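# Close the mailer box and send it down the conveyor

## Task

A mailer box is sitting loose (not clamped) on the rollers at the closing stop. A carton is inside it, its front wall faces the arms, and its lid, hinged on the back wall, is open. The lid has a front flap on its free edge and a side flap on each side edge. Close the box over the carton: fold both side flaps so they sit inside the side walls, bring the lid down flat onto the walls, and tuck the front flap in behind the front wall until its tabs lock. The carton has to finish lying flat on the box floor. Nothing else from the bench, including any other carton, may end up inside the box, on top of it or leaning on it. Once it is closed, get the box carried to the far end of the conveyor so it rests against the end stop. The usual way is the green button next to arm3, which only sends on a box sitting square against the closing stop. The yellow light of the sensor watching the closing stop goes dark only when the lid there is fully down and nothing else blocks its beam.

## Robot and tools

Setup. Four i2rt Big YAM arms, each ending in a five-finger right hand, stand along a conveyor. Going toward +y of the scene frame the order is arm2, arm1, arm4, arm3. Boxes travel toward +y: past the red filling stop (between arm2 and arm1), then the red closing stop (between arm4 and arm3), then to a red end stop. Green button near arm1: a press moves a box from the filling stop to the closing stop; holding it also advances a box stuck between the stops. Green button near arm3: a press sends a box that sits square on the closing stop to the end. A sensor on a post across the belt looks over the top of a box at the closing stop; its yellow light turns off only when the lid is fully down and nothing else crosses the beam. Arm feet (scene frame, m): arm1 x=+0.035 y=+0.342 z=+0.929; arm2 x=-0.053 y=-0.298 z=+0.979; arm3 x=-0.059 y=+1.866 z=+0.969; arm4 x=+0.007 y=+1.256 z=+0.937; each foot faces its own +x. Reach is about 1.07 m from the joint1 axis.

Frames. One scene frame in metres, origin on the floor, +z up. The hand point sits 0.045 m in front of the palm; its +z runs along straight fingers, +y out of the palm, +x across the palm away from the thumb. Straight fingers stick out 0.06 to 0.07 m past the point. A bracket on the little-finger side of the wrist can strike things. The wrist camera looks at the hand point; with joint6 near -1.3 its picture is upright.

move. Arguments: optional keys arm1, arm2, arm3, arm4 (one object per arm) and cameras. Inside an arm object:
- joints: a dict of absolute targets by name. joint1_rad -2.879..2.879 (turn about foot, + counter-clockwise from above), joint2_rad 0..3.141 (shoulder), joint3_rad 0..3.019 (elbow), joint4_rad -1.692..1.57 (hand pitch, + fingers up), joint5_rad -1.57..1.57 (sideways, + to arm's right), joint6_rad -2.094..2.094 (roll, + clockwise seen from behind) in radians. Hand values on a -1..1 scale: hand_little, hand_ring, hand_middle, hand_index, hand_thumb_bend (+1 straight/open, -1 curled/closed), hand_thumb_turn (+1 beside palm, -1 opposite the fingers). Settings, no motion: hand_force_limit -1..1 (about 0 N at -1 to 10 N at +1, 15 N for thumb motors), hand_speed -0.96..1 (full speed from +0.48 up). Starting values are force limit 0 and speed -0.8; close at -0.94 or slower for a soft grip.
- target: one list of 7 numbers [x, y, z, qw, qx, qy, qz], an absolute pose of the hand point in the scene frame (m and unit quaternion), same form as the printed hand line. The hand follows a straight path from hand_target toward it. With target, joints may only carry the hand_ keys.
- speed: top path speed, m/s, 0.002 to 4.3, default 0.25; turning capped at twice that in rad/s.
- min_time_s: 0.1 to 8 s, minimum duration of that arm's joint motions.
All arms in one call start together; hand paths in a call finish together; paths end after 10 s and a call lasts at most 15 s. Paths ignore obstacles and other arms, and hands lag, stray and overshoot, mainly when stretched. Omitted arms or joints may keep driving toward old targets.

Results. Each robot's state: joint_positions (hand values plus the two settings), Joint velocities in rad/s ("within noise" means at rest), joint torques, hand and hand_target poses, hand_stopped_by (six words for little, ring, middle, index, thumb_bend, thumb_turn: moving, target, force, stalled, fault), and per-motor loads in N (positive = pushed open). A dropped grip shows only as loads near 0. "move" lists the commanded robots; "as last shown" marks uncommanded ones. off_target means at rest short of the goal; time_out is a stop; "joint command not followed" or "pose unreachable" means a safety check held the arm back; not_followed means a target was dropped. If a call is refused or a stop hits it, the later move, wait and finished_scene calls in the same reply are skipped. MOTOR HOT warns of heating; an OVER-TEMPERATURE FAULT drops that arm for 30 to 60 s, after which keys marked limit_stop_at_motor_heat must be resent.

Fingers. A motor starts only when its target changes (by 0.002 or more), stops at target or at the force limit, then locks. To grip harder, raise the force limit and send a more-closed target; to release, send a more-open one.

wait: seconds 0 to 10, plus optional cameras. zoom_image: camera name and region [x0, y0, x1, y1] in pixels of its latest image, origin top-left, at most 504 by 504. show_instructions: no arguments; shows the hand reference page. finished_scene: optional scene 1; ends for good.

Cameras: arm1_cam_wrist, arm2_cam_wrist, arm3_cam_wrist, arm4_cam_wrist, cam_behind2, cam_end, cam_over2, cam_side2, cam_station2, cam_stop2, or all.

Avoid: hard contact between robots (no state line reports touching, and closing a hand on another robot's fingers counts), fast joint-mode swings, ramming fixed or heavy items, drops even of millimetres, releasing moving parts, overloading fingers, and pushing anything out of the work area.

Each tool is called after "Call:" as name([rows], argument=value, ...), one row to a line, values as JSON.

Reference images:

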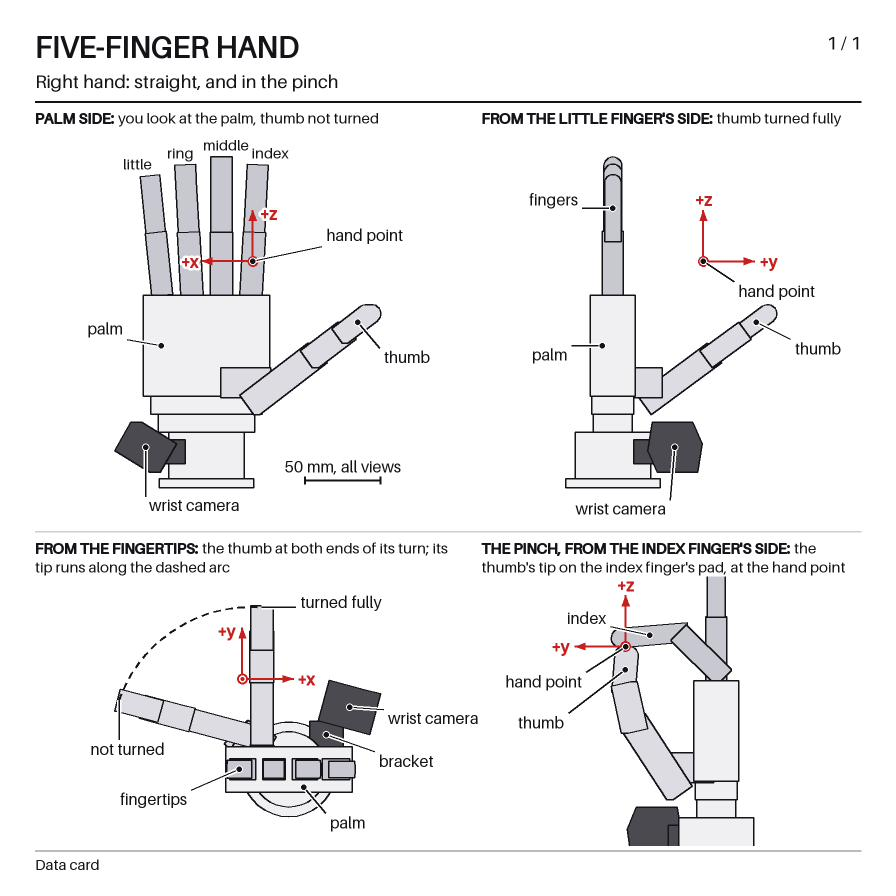

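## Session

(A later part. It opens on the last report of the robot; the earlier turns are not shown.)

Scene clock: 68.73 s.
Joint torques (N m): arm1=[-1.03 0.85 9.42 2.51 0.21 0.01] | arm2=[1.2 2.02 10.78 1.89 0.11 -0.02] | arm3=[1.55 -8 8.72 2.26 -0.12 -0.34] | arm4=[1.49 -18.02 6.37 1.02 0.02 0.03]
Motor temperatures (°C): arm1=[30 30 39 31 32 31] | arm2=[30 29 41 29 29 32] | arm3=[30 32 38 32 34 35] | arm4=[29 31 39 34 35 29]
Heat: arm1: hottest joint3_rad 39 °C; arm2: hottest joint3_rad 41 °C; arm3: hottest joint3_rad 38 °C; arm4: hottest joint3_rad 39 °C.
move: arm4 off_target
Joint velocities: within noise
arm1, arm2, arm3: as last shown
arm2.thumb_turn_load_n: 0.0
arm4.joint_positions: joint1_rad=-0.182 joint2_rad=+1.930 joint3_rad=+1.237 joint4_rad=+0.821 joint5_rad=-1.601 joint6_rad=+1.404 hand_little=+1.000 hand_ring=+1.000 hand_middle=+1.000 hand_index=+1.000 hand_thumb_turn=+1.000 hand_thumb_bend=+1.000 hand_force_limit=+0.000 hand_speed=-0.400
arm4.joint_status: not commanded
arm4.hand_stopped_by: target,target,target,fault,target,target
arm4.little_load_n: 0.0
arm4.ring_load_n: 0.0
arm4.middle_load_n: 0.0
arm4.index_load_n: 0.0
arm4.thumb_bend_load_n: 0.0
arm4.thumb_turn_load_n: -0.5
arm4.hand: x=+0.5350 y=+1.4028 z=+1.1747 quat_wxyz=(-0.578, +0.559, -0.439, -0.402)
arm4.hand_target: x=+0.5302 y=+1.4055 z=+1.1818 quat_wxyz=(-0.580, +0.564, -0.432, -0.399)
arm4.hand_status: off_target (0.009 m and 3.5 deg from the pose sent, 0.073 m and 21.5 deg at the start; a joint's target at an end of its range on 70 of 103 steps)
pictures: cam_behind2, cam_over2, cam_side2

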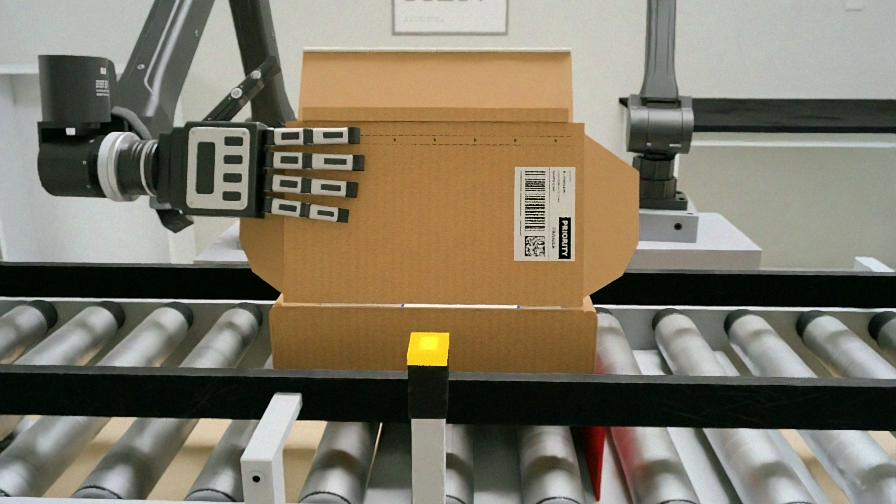

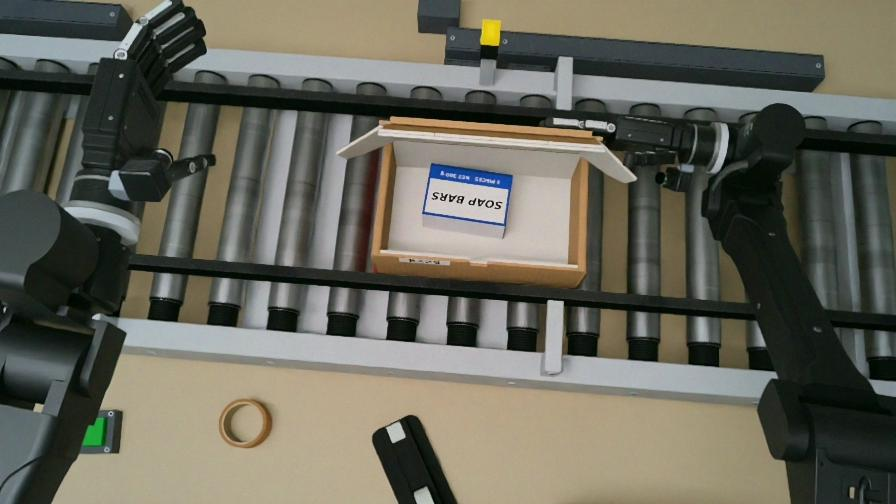

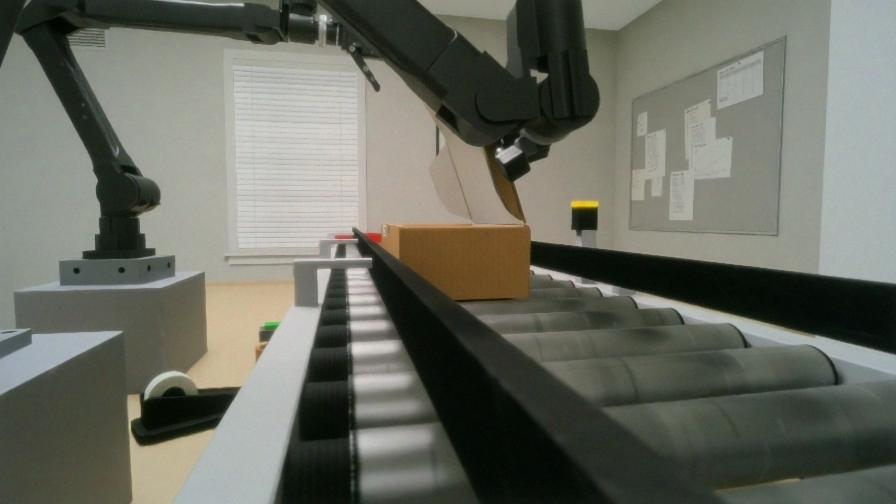

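Call:
move(arm4={"target": [0.494, 1.405, 1.156, 0.6124, -0.6124, 0.3536, 0.3536], "speed": 0.1}, cameras=["cam_over2", "cam_side2", "cam_behind2"])

Scene clock: 71.10 s.
Joint torques (N m): arm1=[-1.08 0.91 9.43 2.51 0.21 0] | arm2=[1.49 2.14 10.74 1.96 0.11 -0.01] | arm3=[1.2 -7.71 8.65 2.25 -0.11 -0.34] | arm4=[1.26 -17.49 5.85 0.94 0.02 0.05]
Motor temperatures (°C): arm1=[30 30 39 31 32 31] | arm2=[30 29 41 29 29 32] | arm3=[30 32 38 32 34 35] | arm4=[29 32 38 34 34 29]
Heat: arm1: hottest joint3_rad 39 °C; arm2: hottest joint3_rad 41 °C; arm3: hottest joint3_rad 38 °C; arm4: hottest joint3_rad 38 °C.
move: arm4 off_target
Joint velocities: within noise
arm1, arm2, arm3: as last shown
arm2.index_load_n: 0.5
arm4.joint_positions: joint1_rad=-0.182 joint2_rad=+1.880 joint3_rad=+1.112 joint4_rad=+0.914 joint5_rad=-1.601 joint6_rad=+1.210 hand_little=+1.000 hand_ring=+1.000 hand_middle=+1.000 hand_index=+1.000 hand_thumb_turn=+1.000 hand_thumb_bend=+1.000 hand_force_limit=+0.000 hand_speed=-0.400
arm4.joint_status: not commanded
arm4.hand_stopped_by: target,target,target,fault,target,target
arm4.little_load_n: 0.0
arm4.ring_load_n: 0.0
arm4.middle_load_n: 0.0
arm4.index_load_n: 0.0
arm4.thumb_bend_load_n: 0.0
arm4.thumb_turn_load_n: -0.5
arm4.hand: x=+0.4982 y=+1.4058 z=+1.1501 quat_wxyz=(-0.617, +0.602, -0.377, -0.338)
arm4.hand_target: x=+0.4942 y=+1.4056 z=+1.1559 quat_wxyz=(-0.619, +0.605, -0.373, -0.334)
arm4.hand_status: off_target (0.007 m and 3.5 deg from the pose sent, 0.045 m and 13.4 deg at the start; a joint's target at an end of its range on 66 of 66 steps)
pictures: cam_behind2, cam_over2, cam_side2

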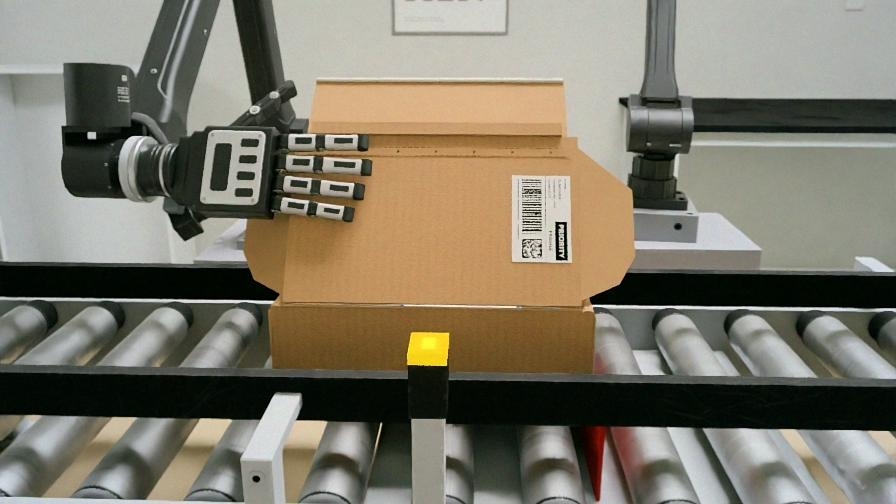

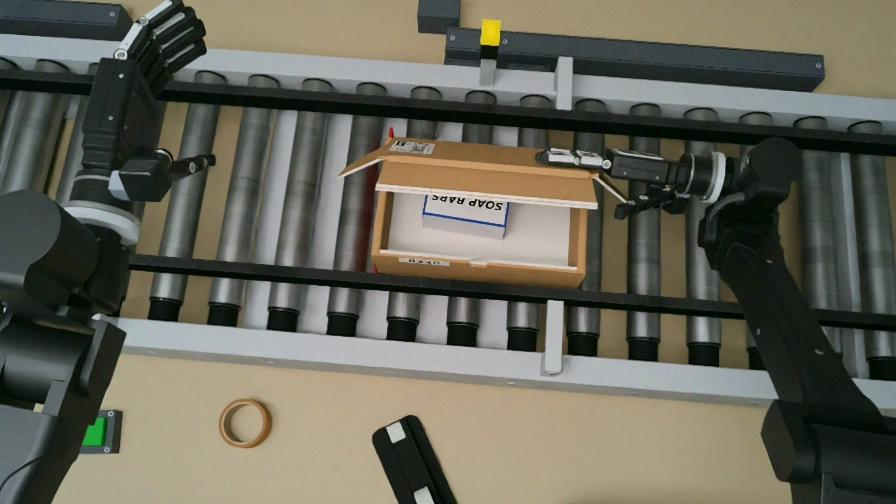

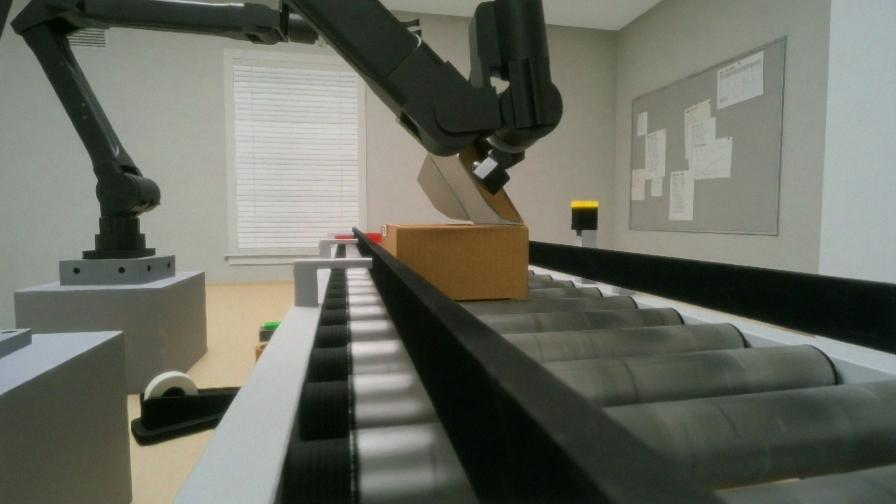

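Call:
zoom_image(camera="cam_side2", region=[380, 100, 600, 310])

Call:
zoom_image(camera="cam_over2", region=[320, 100, 680, 300])

Scaled by 2.291 from the camera's image (finer frame: 1280x720).

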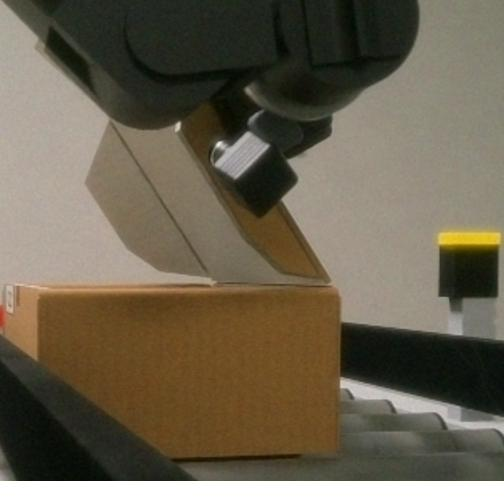

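Scaled by 1.400 from the camera's image (finer frame: 1280x720).

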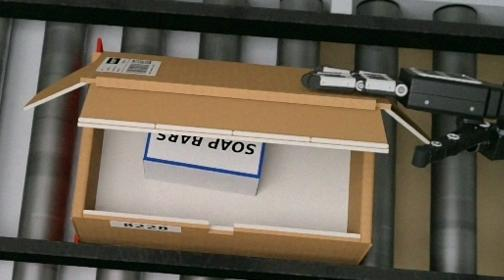

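Call:
move(arm4={"target": [0.56, 1.38, 1.25, 0.6124, -0.6124, 0.3536, 0.3536], "speed": 0.15}, arm3={"joints": {"hand_thumb_turn": -1, "hand_index": 1, "hand_middle": 1, "hand_ring": 1, "hand_little": 1}}, cameras=["cam_over2", "cam_side2", "cam_behind2", "cam_station2"])

Scene clock: 78.87 s.
Joint torques (N m): arm1=[-1.03 0.85 9.43 2.51 0.21 0] | arm2=[1.49 2.2 10.71 1.92 0.12 -0.01] | arm3=[1.26 -7.71 8.66 2.22 -0.09 -0.33] | arm4=[0.67 -17.03 11.15 1.03 0.09 0.04]
Motor temperatures (°C): arm1=[30 30 39 31 32 31] | arm2=[30 29 41 29 29 32] | arm3=[30 32 38 32 33 35] | arm4=[29 33 38 34 34 29]
Heat: arm1: hottest joint3_rad 39 °C; arm2: hottest joint3_rad 41 °C; arm3: hottest joint3_rad 38 °C; arm4: hottest joint3_rad 38 °C.
move: arm3 done; arm4 off_target
Joint velocities: within noise
arm1, arm2: as last shown
arm1.index_load_n: 0.5
arm2.index_load_n: 0.0
arm3.joint_positions: joint1_rad=+0.029 joint2_rad=+1.113 joint3_rad=+1.060 joint4_rad=+0.024 joint5_rad=-0.085 joint6_rad=-1.543 hand_little=+1.000 hand_ring=+1.000 hand_middle=+1.000 hand_index=+1.000 hand_thumb_turn=-1.000 hand_thumb_bend=+1.000 hand_force_limit=+0.000 hand_speed=+0.200
arm3.joint_status: all done
arm3.hand_stopped_by: target,target,target,target,target,target
arm3.little_load_n: 0.0
arm3.ring_load_n: 0.0
arm3.middle_load_n: 0.0
arm3.index_load_n: 0.0
arm3.thumb_bend_load_n: -0.5
arm3.thumb_turn_load_n: 0.5
arm3.hand: x=+0.5024 y=+1.7760 z=+1.4106 quat_wxyz=(-0.003, +0.717, -0.009, +0.697)
arm3.hand_target: x=+0.4999 y=+1.7799 z=+1.4199 quat_wxyz=(+0.000, +0.707, +0.000, +0.707)
arm3.hand_status: not commanded
arm4.joint_positions: joint1_rad=-0.214 joint2_rad=+1.861 joint3_rad=+1.334 joint4_rad=+0.707 joint5_rad=-1.602 joint6_rad=+1.288 hand_little=+1.000 hand_ring=+1.000 hand_middle=+1.000 hand_index=+1.000 hand_thumb_turn=+1.000 hand_thumb_bend=+1.000 hand_force_limit=+0.000 hand_speed=-0.400
arm4.joint_status: not commanded
arm4.hand_stopped_by: target,target,target,fault,target,target
arm4.little_load_n: 0.0
arm4.ring_load_n: 0.0
arm4.middle_load_n: 0.0
arm4.index_load_n: 0.0
arm4.thumb_bend_load_n: -0.5
arm4.thumb_turn_load_n: 0.0
arm4.hand: x=+0.5503 y=+1.3846 z=+1.2320 quat_wxyz=(-0.615, +0.588, -0.400, -0.342)
arm4.hand_target: x=+0.5591 y=+1.3805 z=+1.2499 quat_wxyz=(-0.624, +0.599, -0.385, -0.322)
arm4.hand_status: off_target (0.021 m and 6.2 deg from the pose sent, 0.120 m and 3.5 deg at the start; a joint's target at an end of its range on 59 of 59 steps)
pictures: cam_behind2, cam_over2, cam_side2, cam_station2

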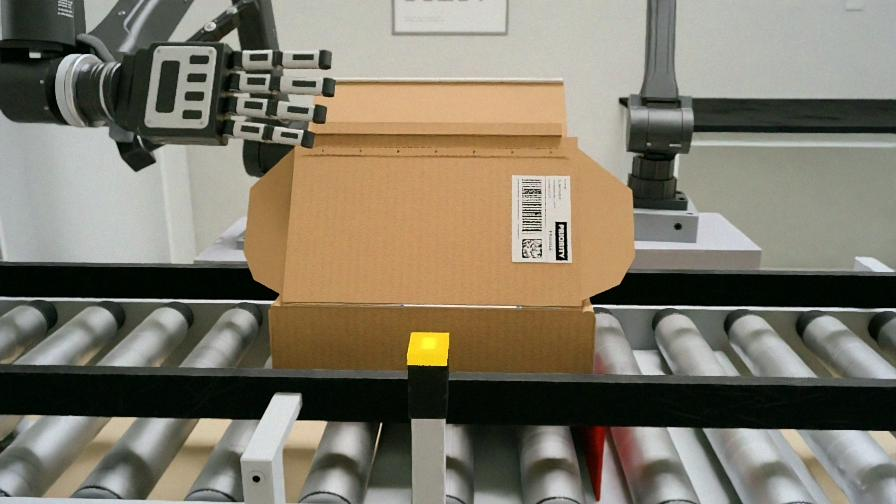

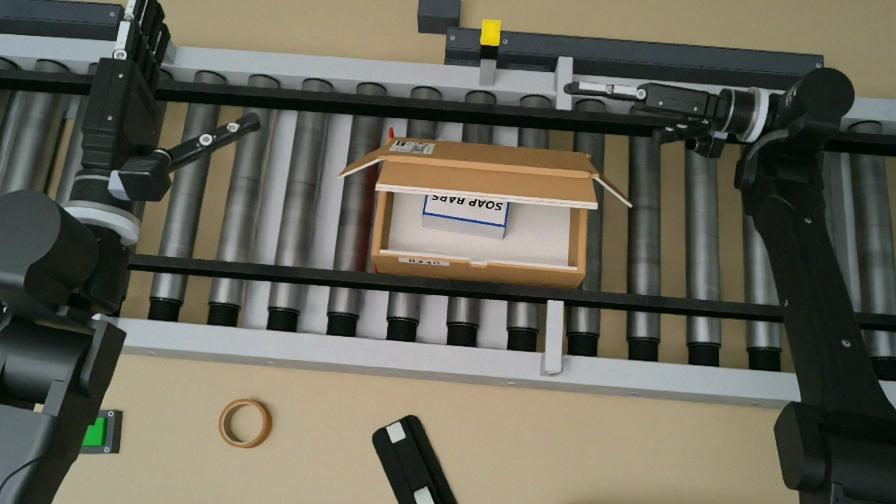

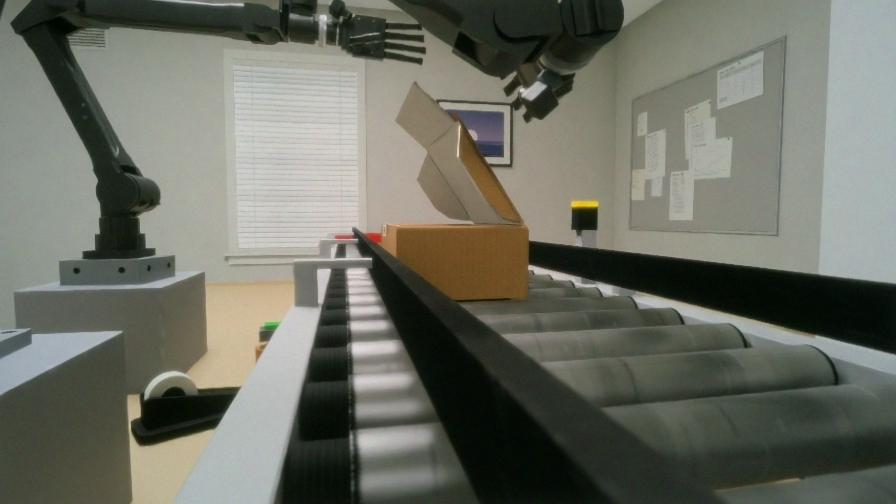

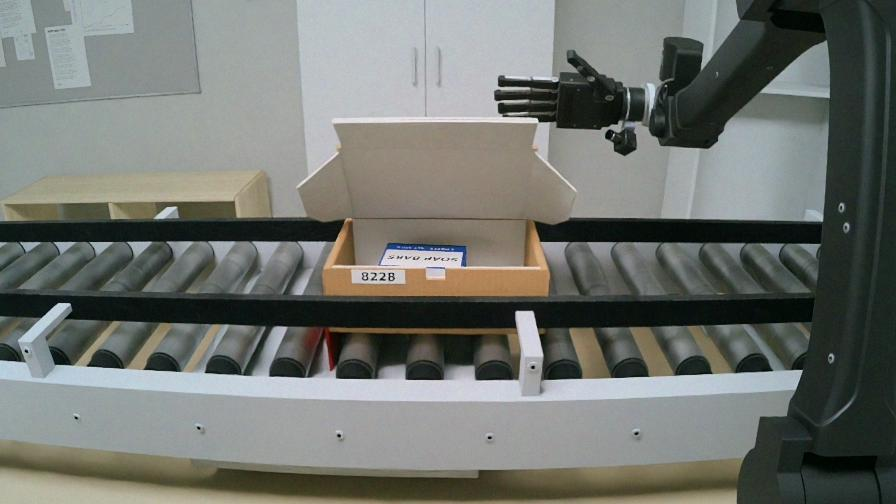

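Call:
zoom_image(camera="cam_side2", region=[360, 60, 600, 310])

Call:
zoom_image(camera="cam_over2", region=[320, 100, 660, 300])

Call:
zoom_image(camera="cam_station2", region=[280, 100, 600, 340])

Scaled by 2.016 from the camera's image (finer frame: 1280x720).

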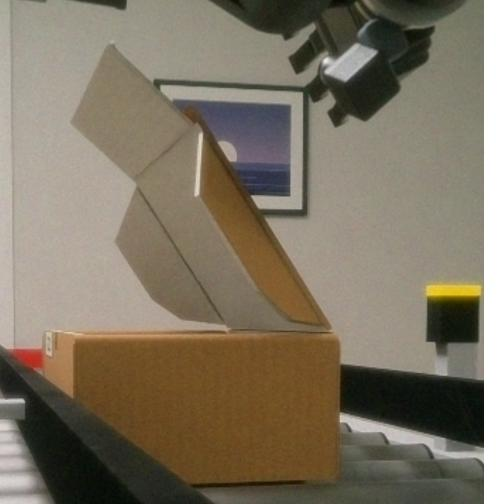

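Scaled by 1.482 from the camera's image (finer frame: 1280x720).

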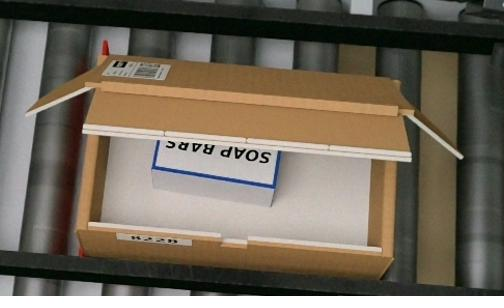

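Scaled by 1.575 from the camera's image (finer frame: 1280x720).

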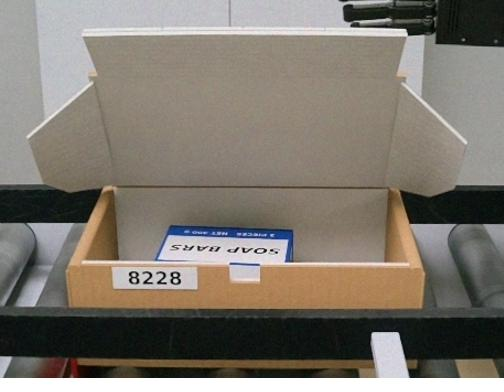

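Call:
move(arm4={"target": [0.49, 1.30, 1.28, 0.4653, -0.4997, 0.7302, 0.0131], "speed": 0.2}, arm3={"joints": {"hand_thumb_bend": -1}, "target": [0.53, 1.73, 1.25, 0.013, 0.7304, -0.4996, 0.4651], "speed": 0.2}, cameras=["cam_over2", "cam_side2", "cam_station2"])

Scene clock: 84.10 s.
Joint torques (N m): arm1=[-1.03 0.85 9.43 2.51 0.21 0] | arm2=[1.55 2.14 10.74 1.89 0.12 0] | arm3=[0.03 -11.63 13.45 0.81 0.31 0.02] | arm4=[0.5 -10.17 12.4 1.2 -0.35 0.21]
Motor temperatures (°C): arm1=[30 30 39 31 32 31] | arm2=[30 29 41 29 29 32] | arm3=[30 32 39 32 33 35] | arm4=[29 33 39 34 34 29]
Heat: arm1: hottest joint3_rad 39 °C; arm2: hottest joint3_rad 41 °C; arm3: hottest joint3_rad 39 °C; arm4: hottest joint3_rad 39 °C.
move: arm3 off_target; arm4 off_target
Joint velocities: within noise
arm1, arm2: as last shown
arm1.index_load_n: 0.0
arm3.joint_positions: joint1_rad=+0.053 joint2_rad=+1.512 joint3_rad=+1.385 joint4_rad=-0.607 joint5_rad=+0.434 joint6_rad=-0.669 hand_little=+1.000 hand_ring=+1.000 hand_middle=+1.000 hand_index=+1.000 hand_thumb_turn=-1.000 hand_thumb_bend=-0.963 hand_force_limit=+0.000 hand_speed=+0.200
arm3.joint_status: hand_thumb_bend off_target (ended at -0.963, target -1.000)
arm3.hand_stopped_by: target,target,target,target,force,target
arm3.little_load_n: 0.0
arm3.ring_load_n: 0.0
arm3.middle_load_n: 0.0
arm3.index_load_n: 0.0
arm3.thumb_bend_load_n: 21.0
arm3.thumb_turn_load_n: 1.5
arm3.hand: x=+0.5167 y=+1.7351 z=+1.2229 quat_wxyz=(+0.024, +0.748, -0.491, +0.447)
arm3.hand_target: x=+0.5286 y=+1.7302 z=+1.2499 quat_wxyz=(+0.013, +0.731, -0.499, +0.465)
arm3.hand_status: off_target (0.031 m and 3.3 deg from the pose sent, 0.169 m and 63.1 deg at the start)
arm4.joint_positions: joint1_rad=-0.344 joint2_rad=+1.285 joint3_rad=+1.225 joint4_rad=-0.818 joint5_rad=-0.698 joint6_rad=+0.389 hand_little=+1.000 hand_ring=+1.000 hand_middle=+1.000 hand_index=+1.000 hand_thumb_turn=+1.000 hand_thumb_bend=+1.000 hand_force_limit=+0.000 hand_speed=-0.400
arm4.joint_status: not commanded
arm4.hand_stopped_by: target,target,target,fault,target,target
arm4.little_load_n: 0.0
arm4.ring_load_n: 0.0
arm4.middle_load_n: 0.0
arm4.index_load_n: 0.0
arm4.thumb_bend_load_n: 0.0
arm4.thumb_turn_load_n: 0.0
arm4.hand: x=+0.4818 y=+1.3050 z=+1.2534 quat_wxyz=(-0.451, +0.502, -0.737, -0.030)
arm4.hand_target: x=+0.4888 y=+1.3002 z=+1.2798 quat_wxyz=(-0.466, +0.500, -0.730, -0.013)
arm4.hand_status: off_target (0.028 m and 2.7 deg from the pose sent, 0.114 m and 57.6 deg at the start)

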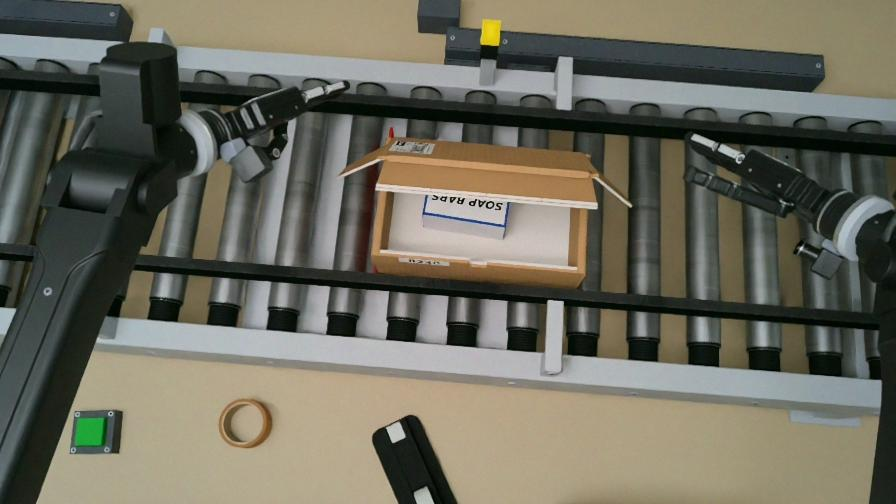

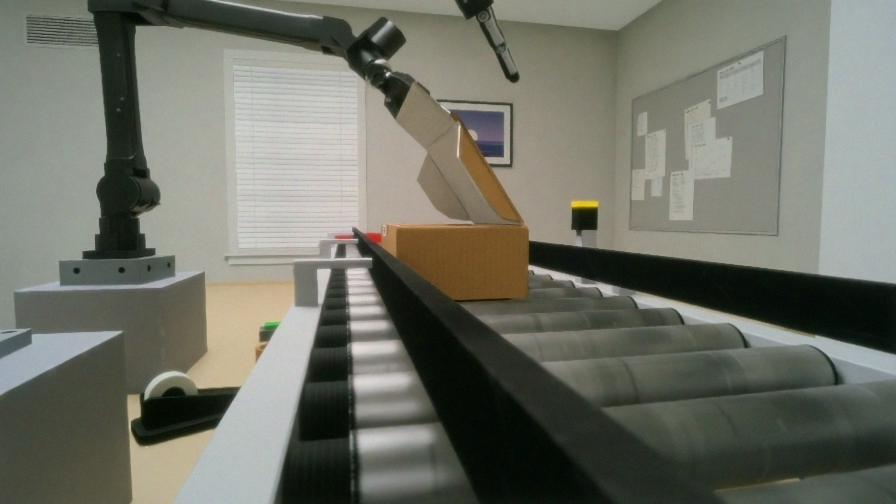

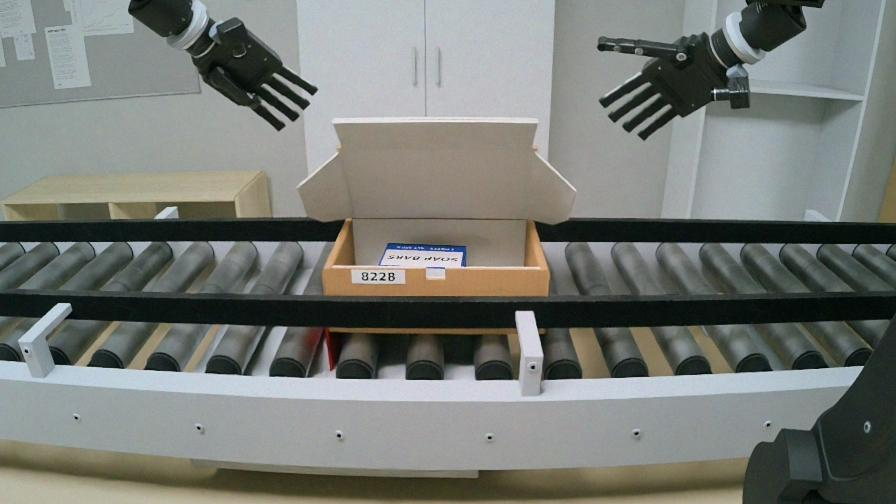

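Call:
move(arm4={"target": [0.522, 1.350, 1.183, 0.4653, -0.4997, 0.7302, 0.0131], "speed": 0.15}, arm3={"joints": {"hand_thumb_bend": -0.92}, "target": [0.538, 1.694, 1.141, 0.013, 0.7304, -0.4996, 0.4651], "speed": 0.15}, cameras=["cam_over2", "cam_side2", "cam_station2", "cam_behind2"])

Scene clock: 85.93 s.
Joint torques (N m): arm1=[-1.03 0.91 9.42 2.51 0.21 0] | arm2=[1.38 2.08 10.67 1.94 0.11 -0.01] | arm3=[0.03 -12.98 8.23 1.88 0.1 -0.33] | arm4=[2.26 -10.58 8.7 2.33 -0.23 0.2]
Motor temperatures (°C): arm1=[30 30 40 31 32 31] | arm2=[30 29 42 29 29 32] | arm3=[30 32 39 32 33 35] | arm4=[29 33 39 34 34 29]
Heat: arm1: hottest joint3_rad 40 °C; arm2: hottest joint3_rad 42 °C; arm3: hottest joint3_rad 39 °C; arm4: hottest joint3_rad 39 °C.
move: arm3 done; arm4 done
Joint velocities: within noise
arm1, arm2: as last shown
arm3.joint_positions: joint1_rad=-0.013 joint2_rad=+1.611 joint3_rad=+1.256 joint4_rad=-0.335 joint5_rad=+0.388 joint6_rad=-0.681 hand_little=+1.000 hand_ring=+1.000 hand_middle=+1.000 hand_index=+1.000 hand_thumb_turn=-1.000 hand_thumb_bend=-0.919 hand_force_limit=+0.000 hand_speed=+0.200
arm3.joint_status: all done
arm3.hand_stopped_by: target,target,target,target,target,target
arm3.little_load_n: 0.0
arm3.ring_load_n: 0.0
arm3.middle_load_n: 0.0
arm3.index_load_n: 0.0
arm3.thumb_bend_load_n: 2.5
arm3.thumb_turn_load_n: 0.0
arm3.hand: x=+0.5363 y=+1.6995 z=+1.1367 quat_wxyz=(+0.012, +0.733, -0.504, +0.458)
arm3.hand_target: x=+0.5379 y=+1.6940 z=+1.1409 quat_wxyz=(+0.013, +0.731, -0.500, +0.465)
arm3.hand_status: done (0.007 m and 1.0 deg from the pose sent, 0.094 m and 3.3 deg at the start)
arm4.joint_positions: joint1_rad=-0.224 joint2_rad=+1.359 joint3_rad=+1.093 joint4_rad=-0.495 joint5_rad=-0.605 joint6_rad=+0.506 hand_little=+1.000 hand_ring=+1.000 hand_middle=+1.000 hand_index=+1.000 hand_thumb_turn=+1.000 hand_thumb_bend=+1.000 hand_force_limit=+0.000 hand_speed=-0.400
arm4.joint_status: not commanded
arm4.hand_stopped_by: target,target,target,fault,target,target
arm4.little_load_n: 0.0
arm4.ring_load_n: 0.0
arm4.middle_load_n: 0.0
arm4.index_load_n: 0.0
arm4.thumb_bend_load_n: 0.0
arm4.thumb_turn_load_n: 0.0
arm4.hand: x=+0.5199 y=+1.3474 z=+1.1853 quat_wxyz=(-0.464, +0.501, -0.730, -0.012)
arm4.hand_target: x=+0.5220 y=+1.3500 z=+1.1830 quat_wxyz=(-0.465, +0.500, -0.730, -0.013)
arm4.hand_status: done (0.004 m and 0.2 deg from the pose sent, 0.093 m and 2.7 deg at the start)
pictures: cam_behind2, cam_over2, cam_side2, cam_station2

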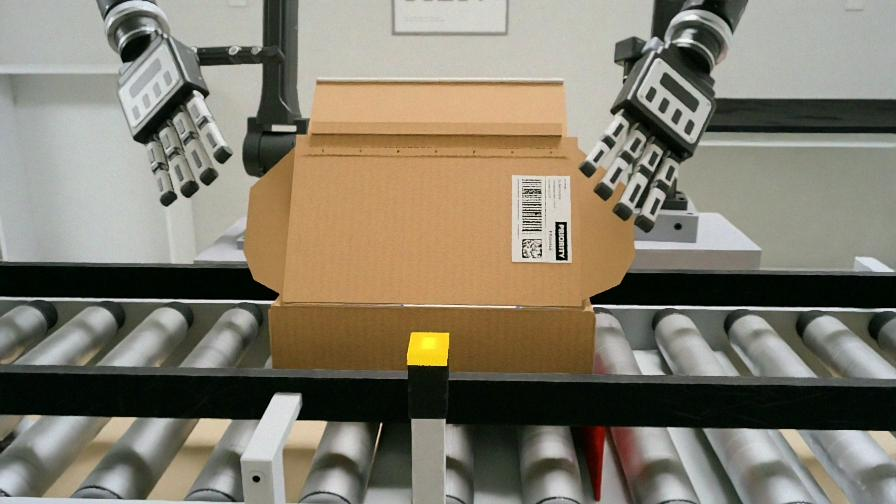

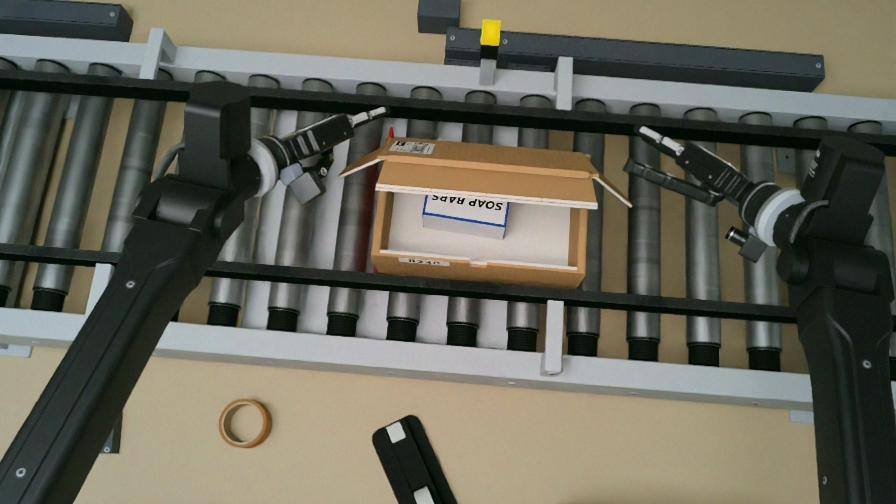

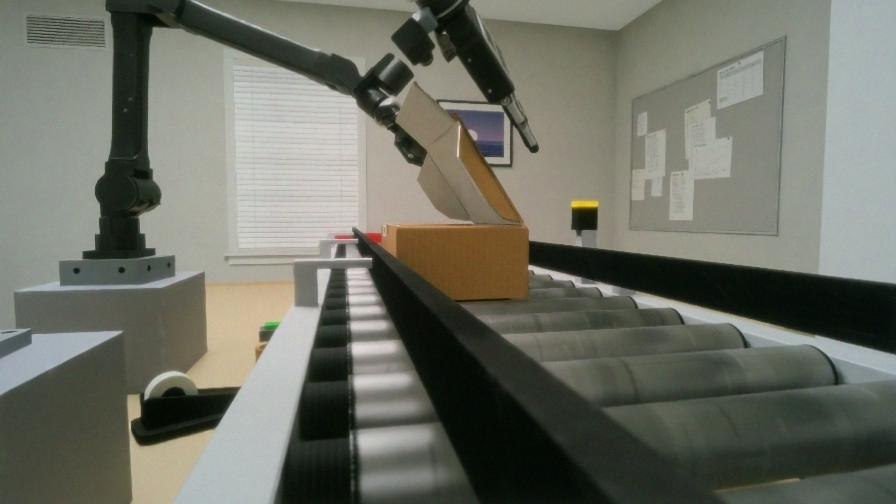

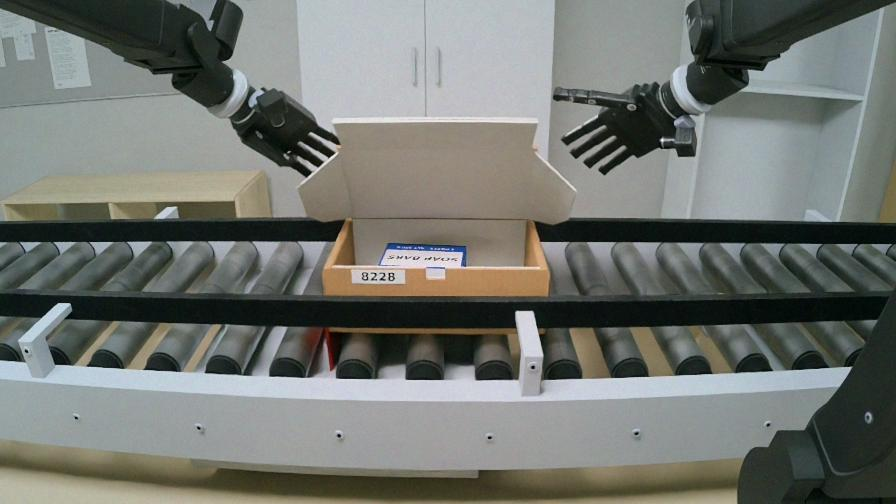

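Call:
move(arm4={"target":[0.480,1.375,1.140,0.4653,-0.4997,0.7302,0.0131],"speed":0.12}, arm3={"target":[0.490,1.672,1.099,0.013,0.7304,-0.4996,0.4651],"speed":0.12}, cameras=["cam_over2","cam_station2"])

Scene clock: 88.20 s.
Joint torques (N m): arm1=[-1.03 0.91 9.42 2.51 0.21 0] | arm2=[1.38 2.08 10.71 1.95 0.12 -0.02] | arm3=[-0.85 -12.51 7.19 1.78 0.32 -0.3] | arm4=[2.32 -10.34 7.79 2.29 -0.26 0.13]
Motor temperatures (°C): arm1=[30 30 40 31 32 31] | arm2=[30 29 42 29 29 32] | arm3=[30 32 39 32 33 35] | arm4=[29 33 39 34 34 29]
Heat: arm1: hottest joint3_rad 40 °C; arm2: hottest joint3_rad 42 °C; arm3: hottest joint3_rad 39 °C; arm4: hottest joint3_rad 39 °C.
move: arm3 off_target; arm4 done
Joint velocities: within noise
arm1.joint_positions: joint1_rad=-0.032 joint2_rad=+0.646 joint3_rad=+1.328 joint4_rad=-1.360 joint5_rad=+0.140 joint6_rad=-1.156 hand_little=+1.000 hand_ring=+1.000 hand_middle=+1.000 hand_index=+1.000 hand_thumb_turn=+1.000 hand_thumb_bend=+1.000 hand_force_limit=+0.000 hand_speed=-0.800
arm1.joint_status: not commanded
arm1.hand_stopped_by: target,target,target,target,target,target
arm1.little_load_n: 0.0
arm1.ring_load_n: 0.0
arm1.middle_load_n: 0.0
arm1.index_load_n: 0.0
arm1.thumb_bend_load_n: 0.0
arm1.thumb_turn_load_n: 0.0
arm1.hand: x=+0.2644 y=+0.2774 z=+1.3774 quat_wxyz=(-0.035, +0.878, -0.203, +0.433)
arm1.hand_target: x=+0.2642 y=+0.2774 z=+1.3850 quat_wxyz=(-0.037, +0.874, -0.203, +0.441)
arm1.hand_status: not commanded
arm2.joint_positions: joint1_rad=+0.199 joint2_rad=+0.614 joint3_rad=+1.377 joint4_rad=-1.233 joint5_rad=+0.174 joint6_rad=-1.171 hand_little=+1.000 hand_ring=+1.000 hand_middle=+1.000 hand_index=+1.000 hand_thumb_turn=+1.000 hand_thumb_bend=+1.000 hand_force_limit=+0.000 hand_speed=-0.800
arm2.joint_status: not commanded
arm2.hand_stopped_by: target,target,target,target,target,target
arm2.little_load_n: 0.0
arm2.ring_load_n: 0.0
arm2.middle_load_n: 0.0
arm2.index_load_n: 0.0
arm2.thumb_bend_load_n: 0.0
arm2.thumb_turn_load_n: 0.0
arm2.hand: x=+0.1875 y=-0.3622 z=+1.4826 quat_wxyz=(-0.044, +0.830, -0.192, +0.522)
arm2.hand_target: x=+0.1862 y=-0.3623 z=+1.4936 quat_wxyz=(-0.047, +0.823, -0.191, +0.533)
arm2.hand_status: not commanded
arm3.joint_positions: joint1_rad=-0.058 joint2_rad=+1.561 joint3_rad=+1.066 joint4_rad=-0.181 joint5_rad=+0.336 joint6_rad=-0.721 hand_little=+1.000 hand_ring=+1.000 hand_middle=+1.000 hand_index=+1.000 hand_thumb_turn=-1.000 hand_thumb_bend=-0.919 hand_force_limit=+0.000 hand_speed=+0.200
arm3.joint_status: not commanded
arm3.hand_stopped_by: target,target,target,target,target,target
arm3.little_load_n: 0.0
arm3.ring_load_n: 0.0
arm3.middle_load_n: 0.0
arm3.index_load_n: 0.0
arm3.thumb_bend_load_n: 2.5
arm3.thumb_turn_load_n: 0.0
arm3.hand: x=+0.4950 y=+1.6847 z=+1.0926 quat_wxyz=(+0.007, +0.737, -0.498, +0.457)
arm3.hand_target: x=+0.4900 y=+1.6721 z=+1.0990 quat_wxyz=(+0.013, +0.730, -0.500, +0.465)
arm3.hand_status: off_target (0.015 m and 1.4 deg from the pose sent, 0.066 m and 1.0 deg at the start)
arm4.joint_positions: joint1_rad=-0.174 joint2_rad=+1.298 joint3_rad=+0.900 joint4_rad=-0.357 joint5_rad=-0.567 joint6_rad=+0.548 hand_little=+1.000 hand_ring=+1.000 hand_middle=+1.000 hand_index=+1.000 hand_thumb_turn=+1.000 hand_thumb_bend=+1.000 hand_force_limit=+0.000 hand_speed=-0.400
arm4.joint_status: not commanded
arm4.hand_stopped_by: target,target,target,fault,target,target
arm4.little_load_n: 0.0
arm4.ring_load_n: 0.5
arm4.middle_load_n: 0.0
arm4.index_load_n: 0.0
arm4.thumb_bend_load_n: 0.0
arm4.thumb_turn_load_n: -0.5
arm4.hand: x=+0.4812 y=+1.3719 z=+1.1352 quat_wxyz=(-0.459, +0.501, -0.734, -0.016)
arm4.hand_target: x=+0.4800 y=+1.3750 z=+1.1401 quat_wxyz=(-0.465, +0.500, -0.730, -0.013)
arm4.hand_status: done (0.006 m and 1.0 deg from the pose sent, 0.066 m and 0.2 deg at the start)

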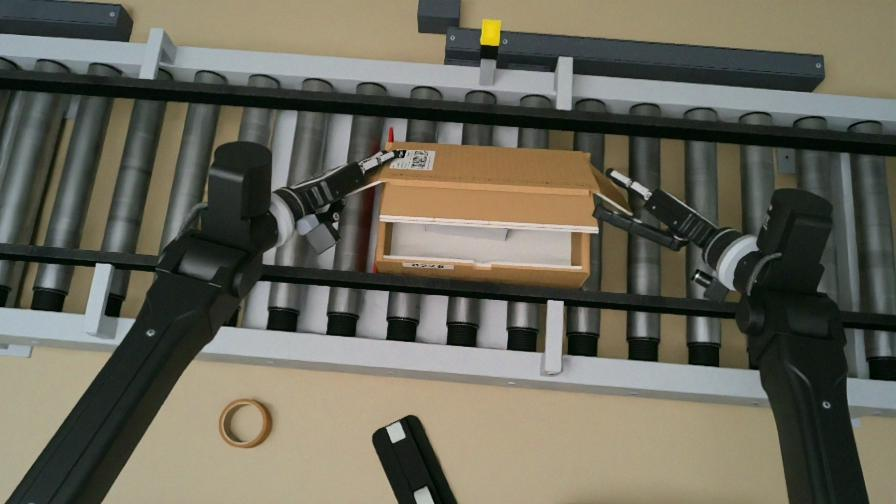

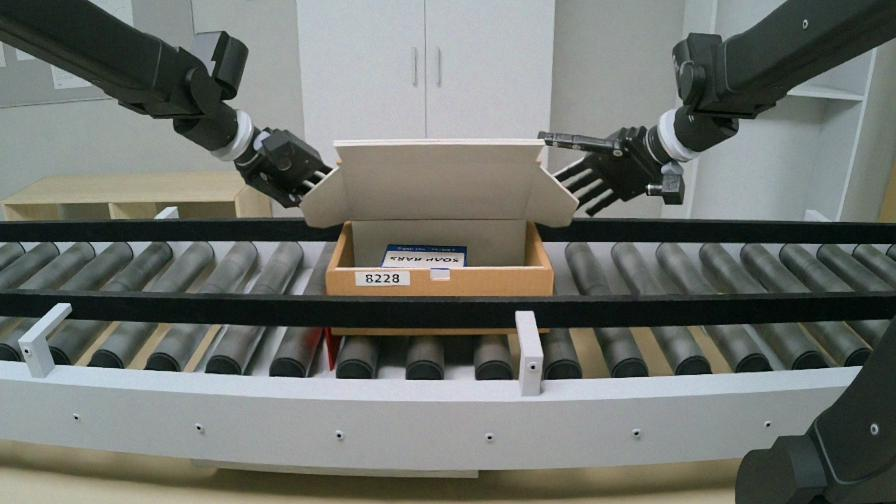

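Call:
move(arm4={"target":[0.483,1.420,1.144,0.519,-0.2587,0.8145,0.0068],"speed":0.12}, arm3={"target":[0.485,1.620,1.104,0.0067,0.8146,-0.2586,0.5187],"speed":0.12}, cameras=["cam_over2","cam_station2"])

Scene clock: 91.40 s.
Joint torques (N m): arm1=[-1.03 0.91 9.42 2.51 0.2 0] | arm2=[1.26 2.26 10.7 1.96 0.11 0.01] | arm3=[-0.79 -11.52 7.21 2.26 0.13 -0.41] | arm4=[2.43 -7.71 7.82 2.81 -0.15 0.15]
Motor temperatures (°C): arm1=[30 30 40 31 32 31] | arm2=[30 29 42 29 29 32] | arm3=[30 32 39 32 33 35] | arm4=[29 33 39 34 34 29]
Heat: arm1: hottest joint3_rad 40 °C; arm2: hottest joint3_rad 42 °C; arm3: hottest joint3_rad 39 °C; arm4: hottest joint3_rad 39 °C.
move: arm3 off_target; arm4 off_target
Joint velocities: within noise
arm1, arm2: as last shown
arm2.middle_load_n: 0.5
arm3.joint_positions: joint1_rad=-0.214 joint2_rad=+1.513 joint3_rad=+0.910 joint4_rad=+0.088 joint5_rad=-0.041 joint6_rad=-1.261 hand_little=+1.000 hand_ring=+1.000 hand_middle=+1.000 hand_index=+1.000 hand_thumb_turn=-1.000 hand_thumb_bend=-0.919 hand_force_limit=+0.000 hand_speed=+0.200
arm3.joint_status: not commanded
arm3.hand_stopped_by: target,target,target,target,target,target
arm3.little_load_n: 0.0
arm3.ring_load_n: 0.0
arm3.middle_load_n: 0.0
arm3.index_load_n: 0.0
arm3.thumb_bend_load_n: 2.5
arm3.thumb_turn_load_n: 0.0
arm3.hand: x=+0.4884 y=+1.6332 z=+1.0945 quat_wxyz=(-0.006, +0.822, -0.261, +0.506)
arm3.hand_target: x=+0.4848 y=+1.6202 z=+1.1040 quat_wxyz=(+0.007, +0.815, -0.259, +0.519)
arm3.hand_status: off_target (0.017 m and 2.2 deg from the pose sent, 0.067 m and 29.7 deg at the start)
arm4.joint_positions: joint1_rad=+0.024 joint2_rad=+1.171 joint3_rad=+0.660 joint4_rad=-0.002 joint5_rad=-0.167 joint6_rad=+1.184 hand_little=+1.000 hand_ring=+1.000 hand_middle=+1.000 hand_index=+1.000 hand_thumb_turn=+1.000 hand_thumb_bend=+1.000 hand_force_limit=+0.000 hand_speed=-0.400
arm4.joint_status: not commanded
arm4.hand_stopped_by: target,target,target,fault,target,target
arm4.little_load_n: 0.0
arm4.ring_load_n: 0.0
arm4.middle_load_n: 0.0
arm4.index_load_n: 0.0
arm4.thumb_bend_load_n: -0.5
arm4.thumb_turn_load_n: 0.0
arm4.hand: x=+0.4861 y=+1.4128 z=+1.1360 quat_wxyz=(-0.508, +0.257, -0.822, -0.001)
arm4.hand_target: x=+0.4830 y=+1.4198 z=+1.1438 quat_wxyz=(-0.519, +0.259, -0.815, -0.007)
arm4.hand_status: off_target (0.011 m and 1.6 deg from the pose sent, 0.049 m and 30.1 deg at the start)

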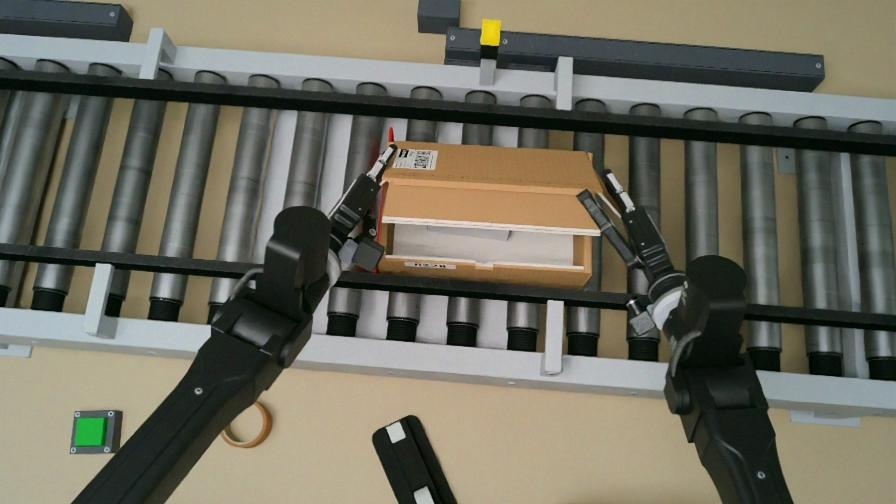

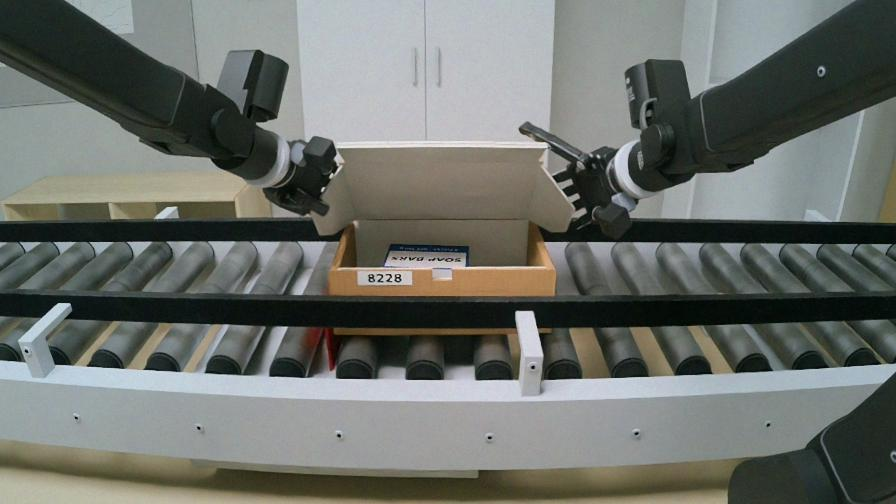

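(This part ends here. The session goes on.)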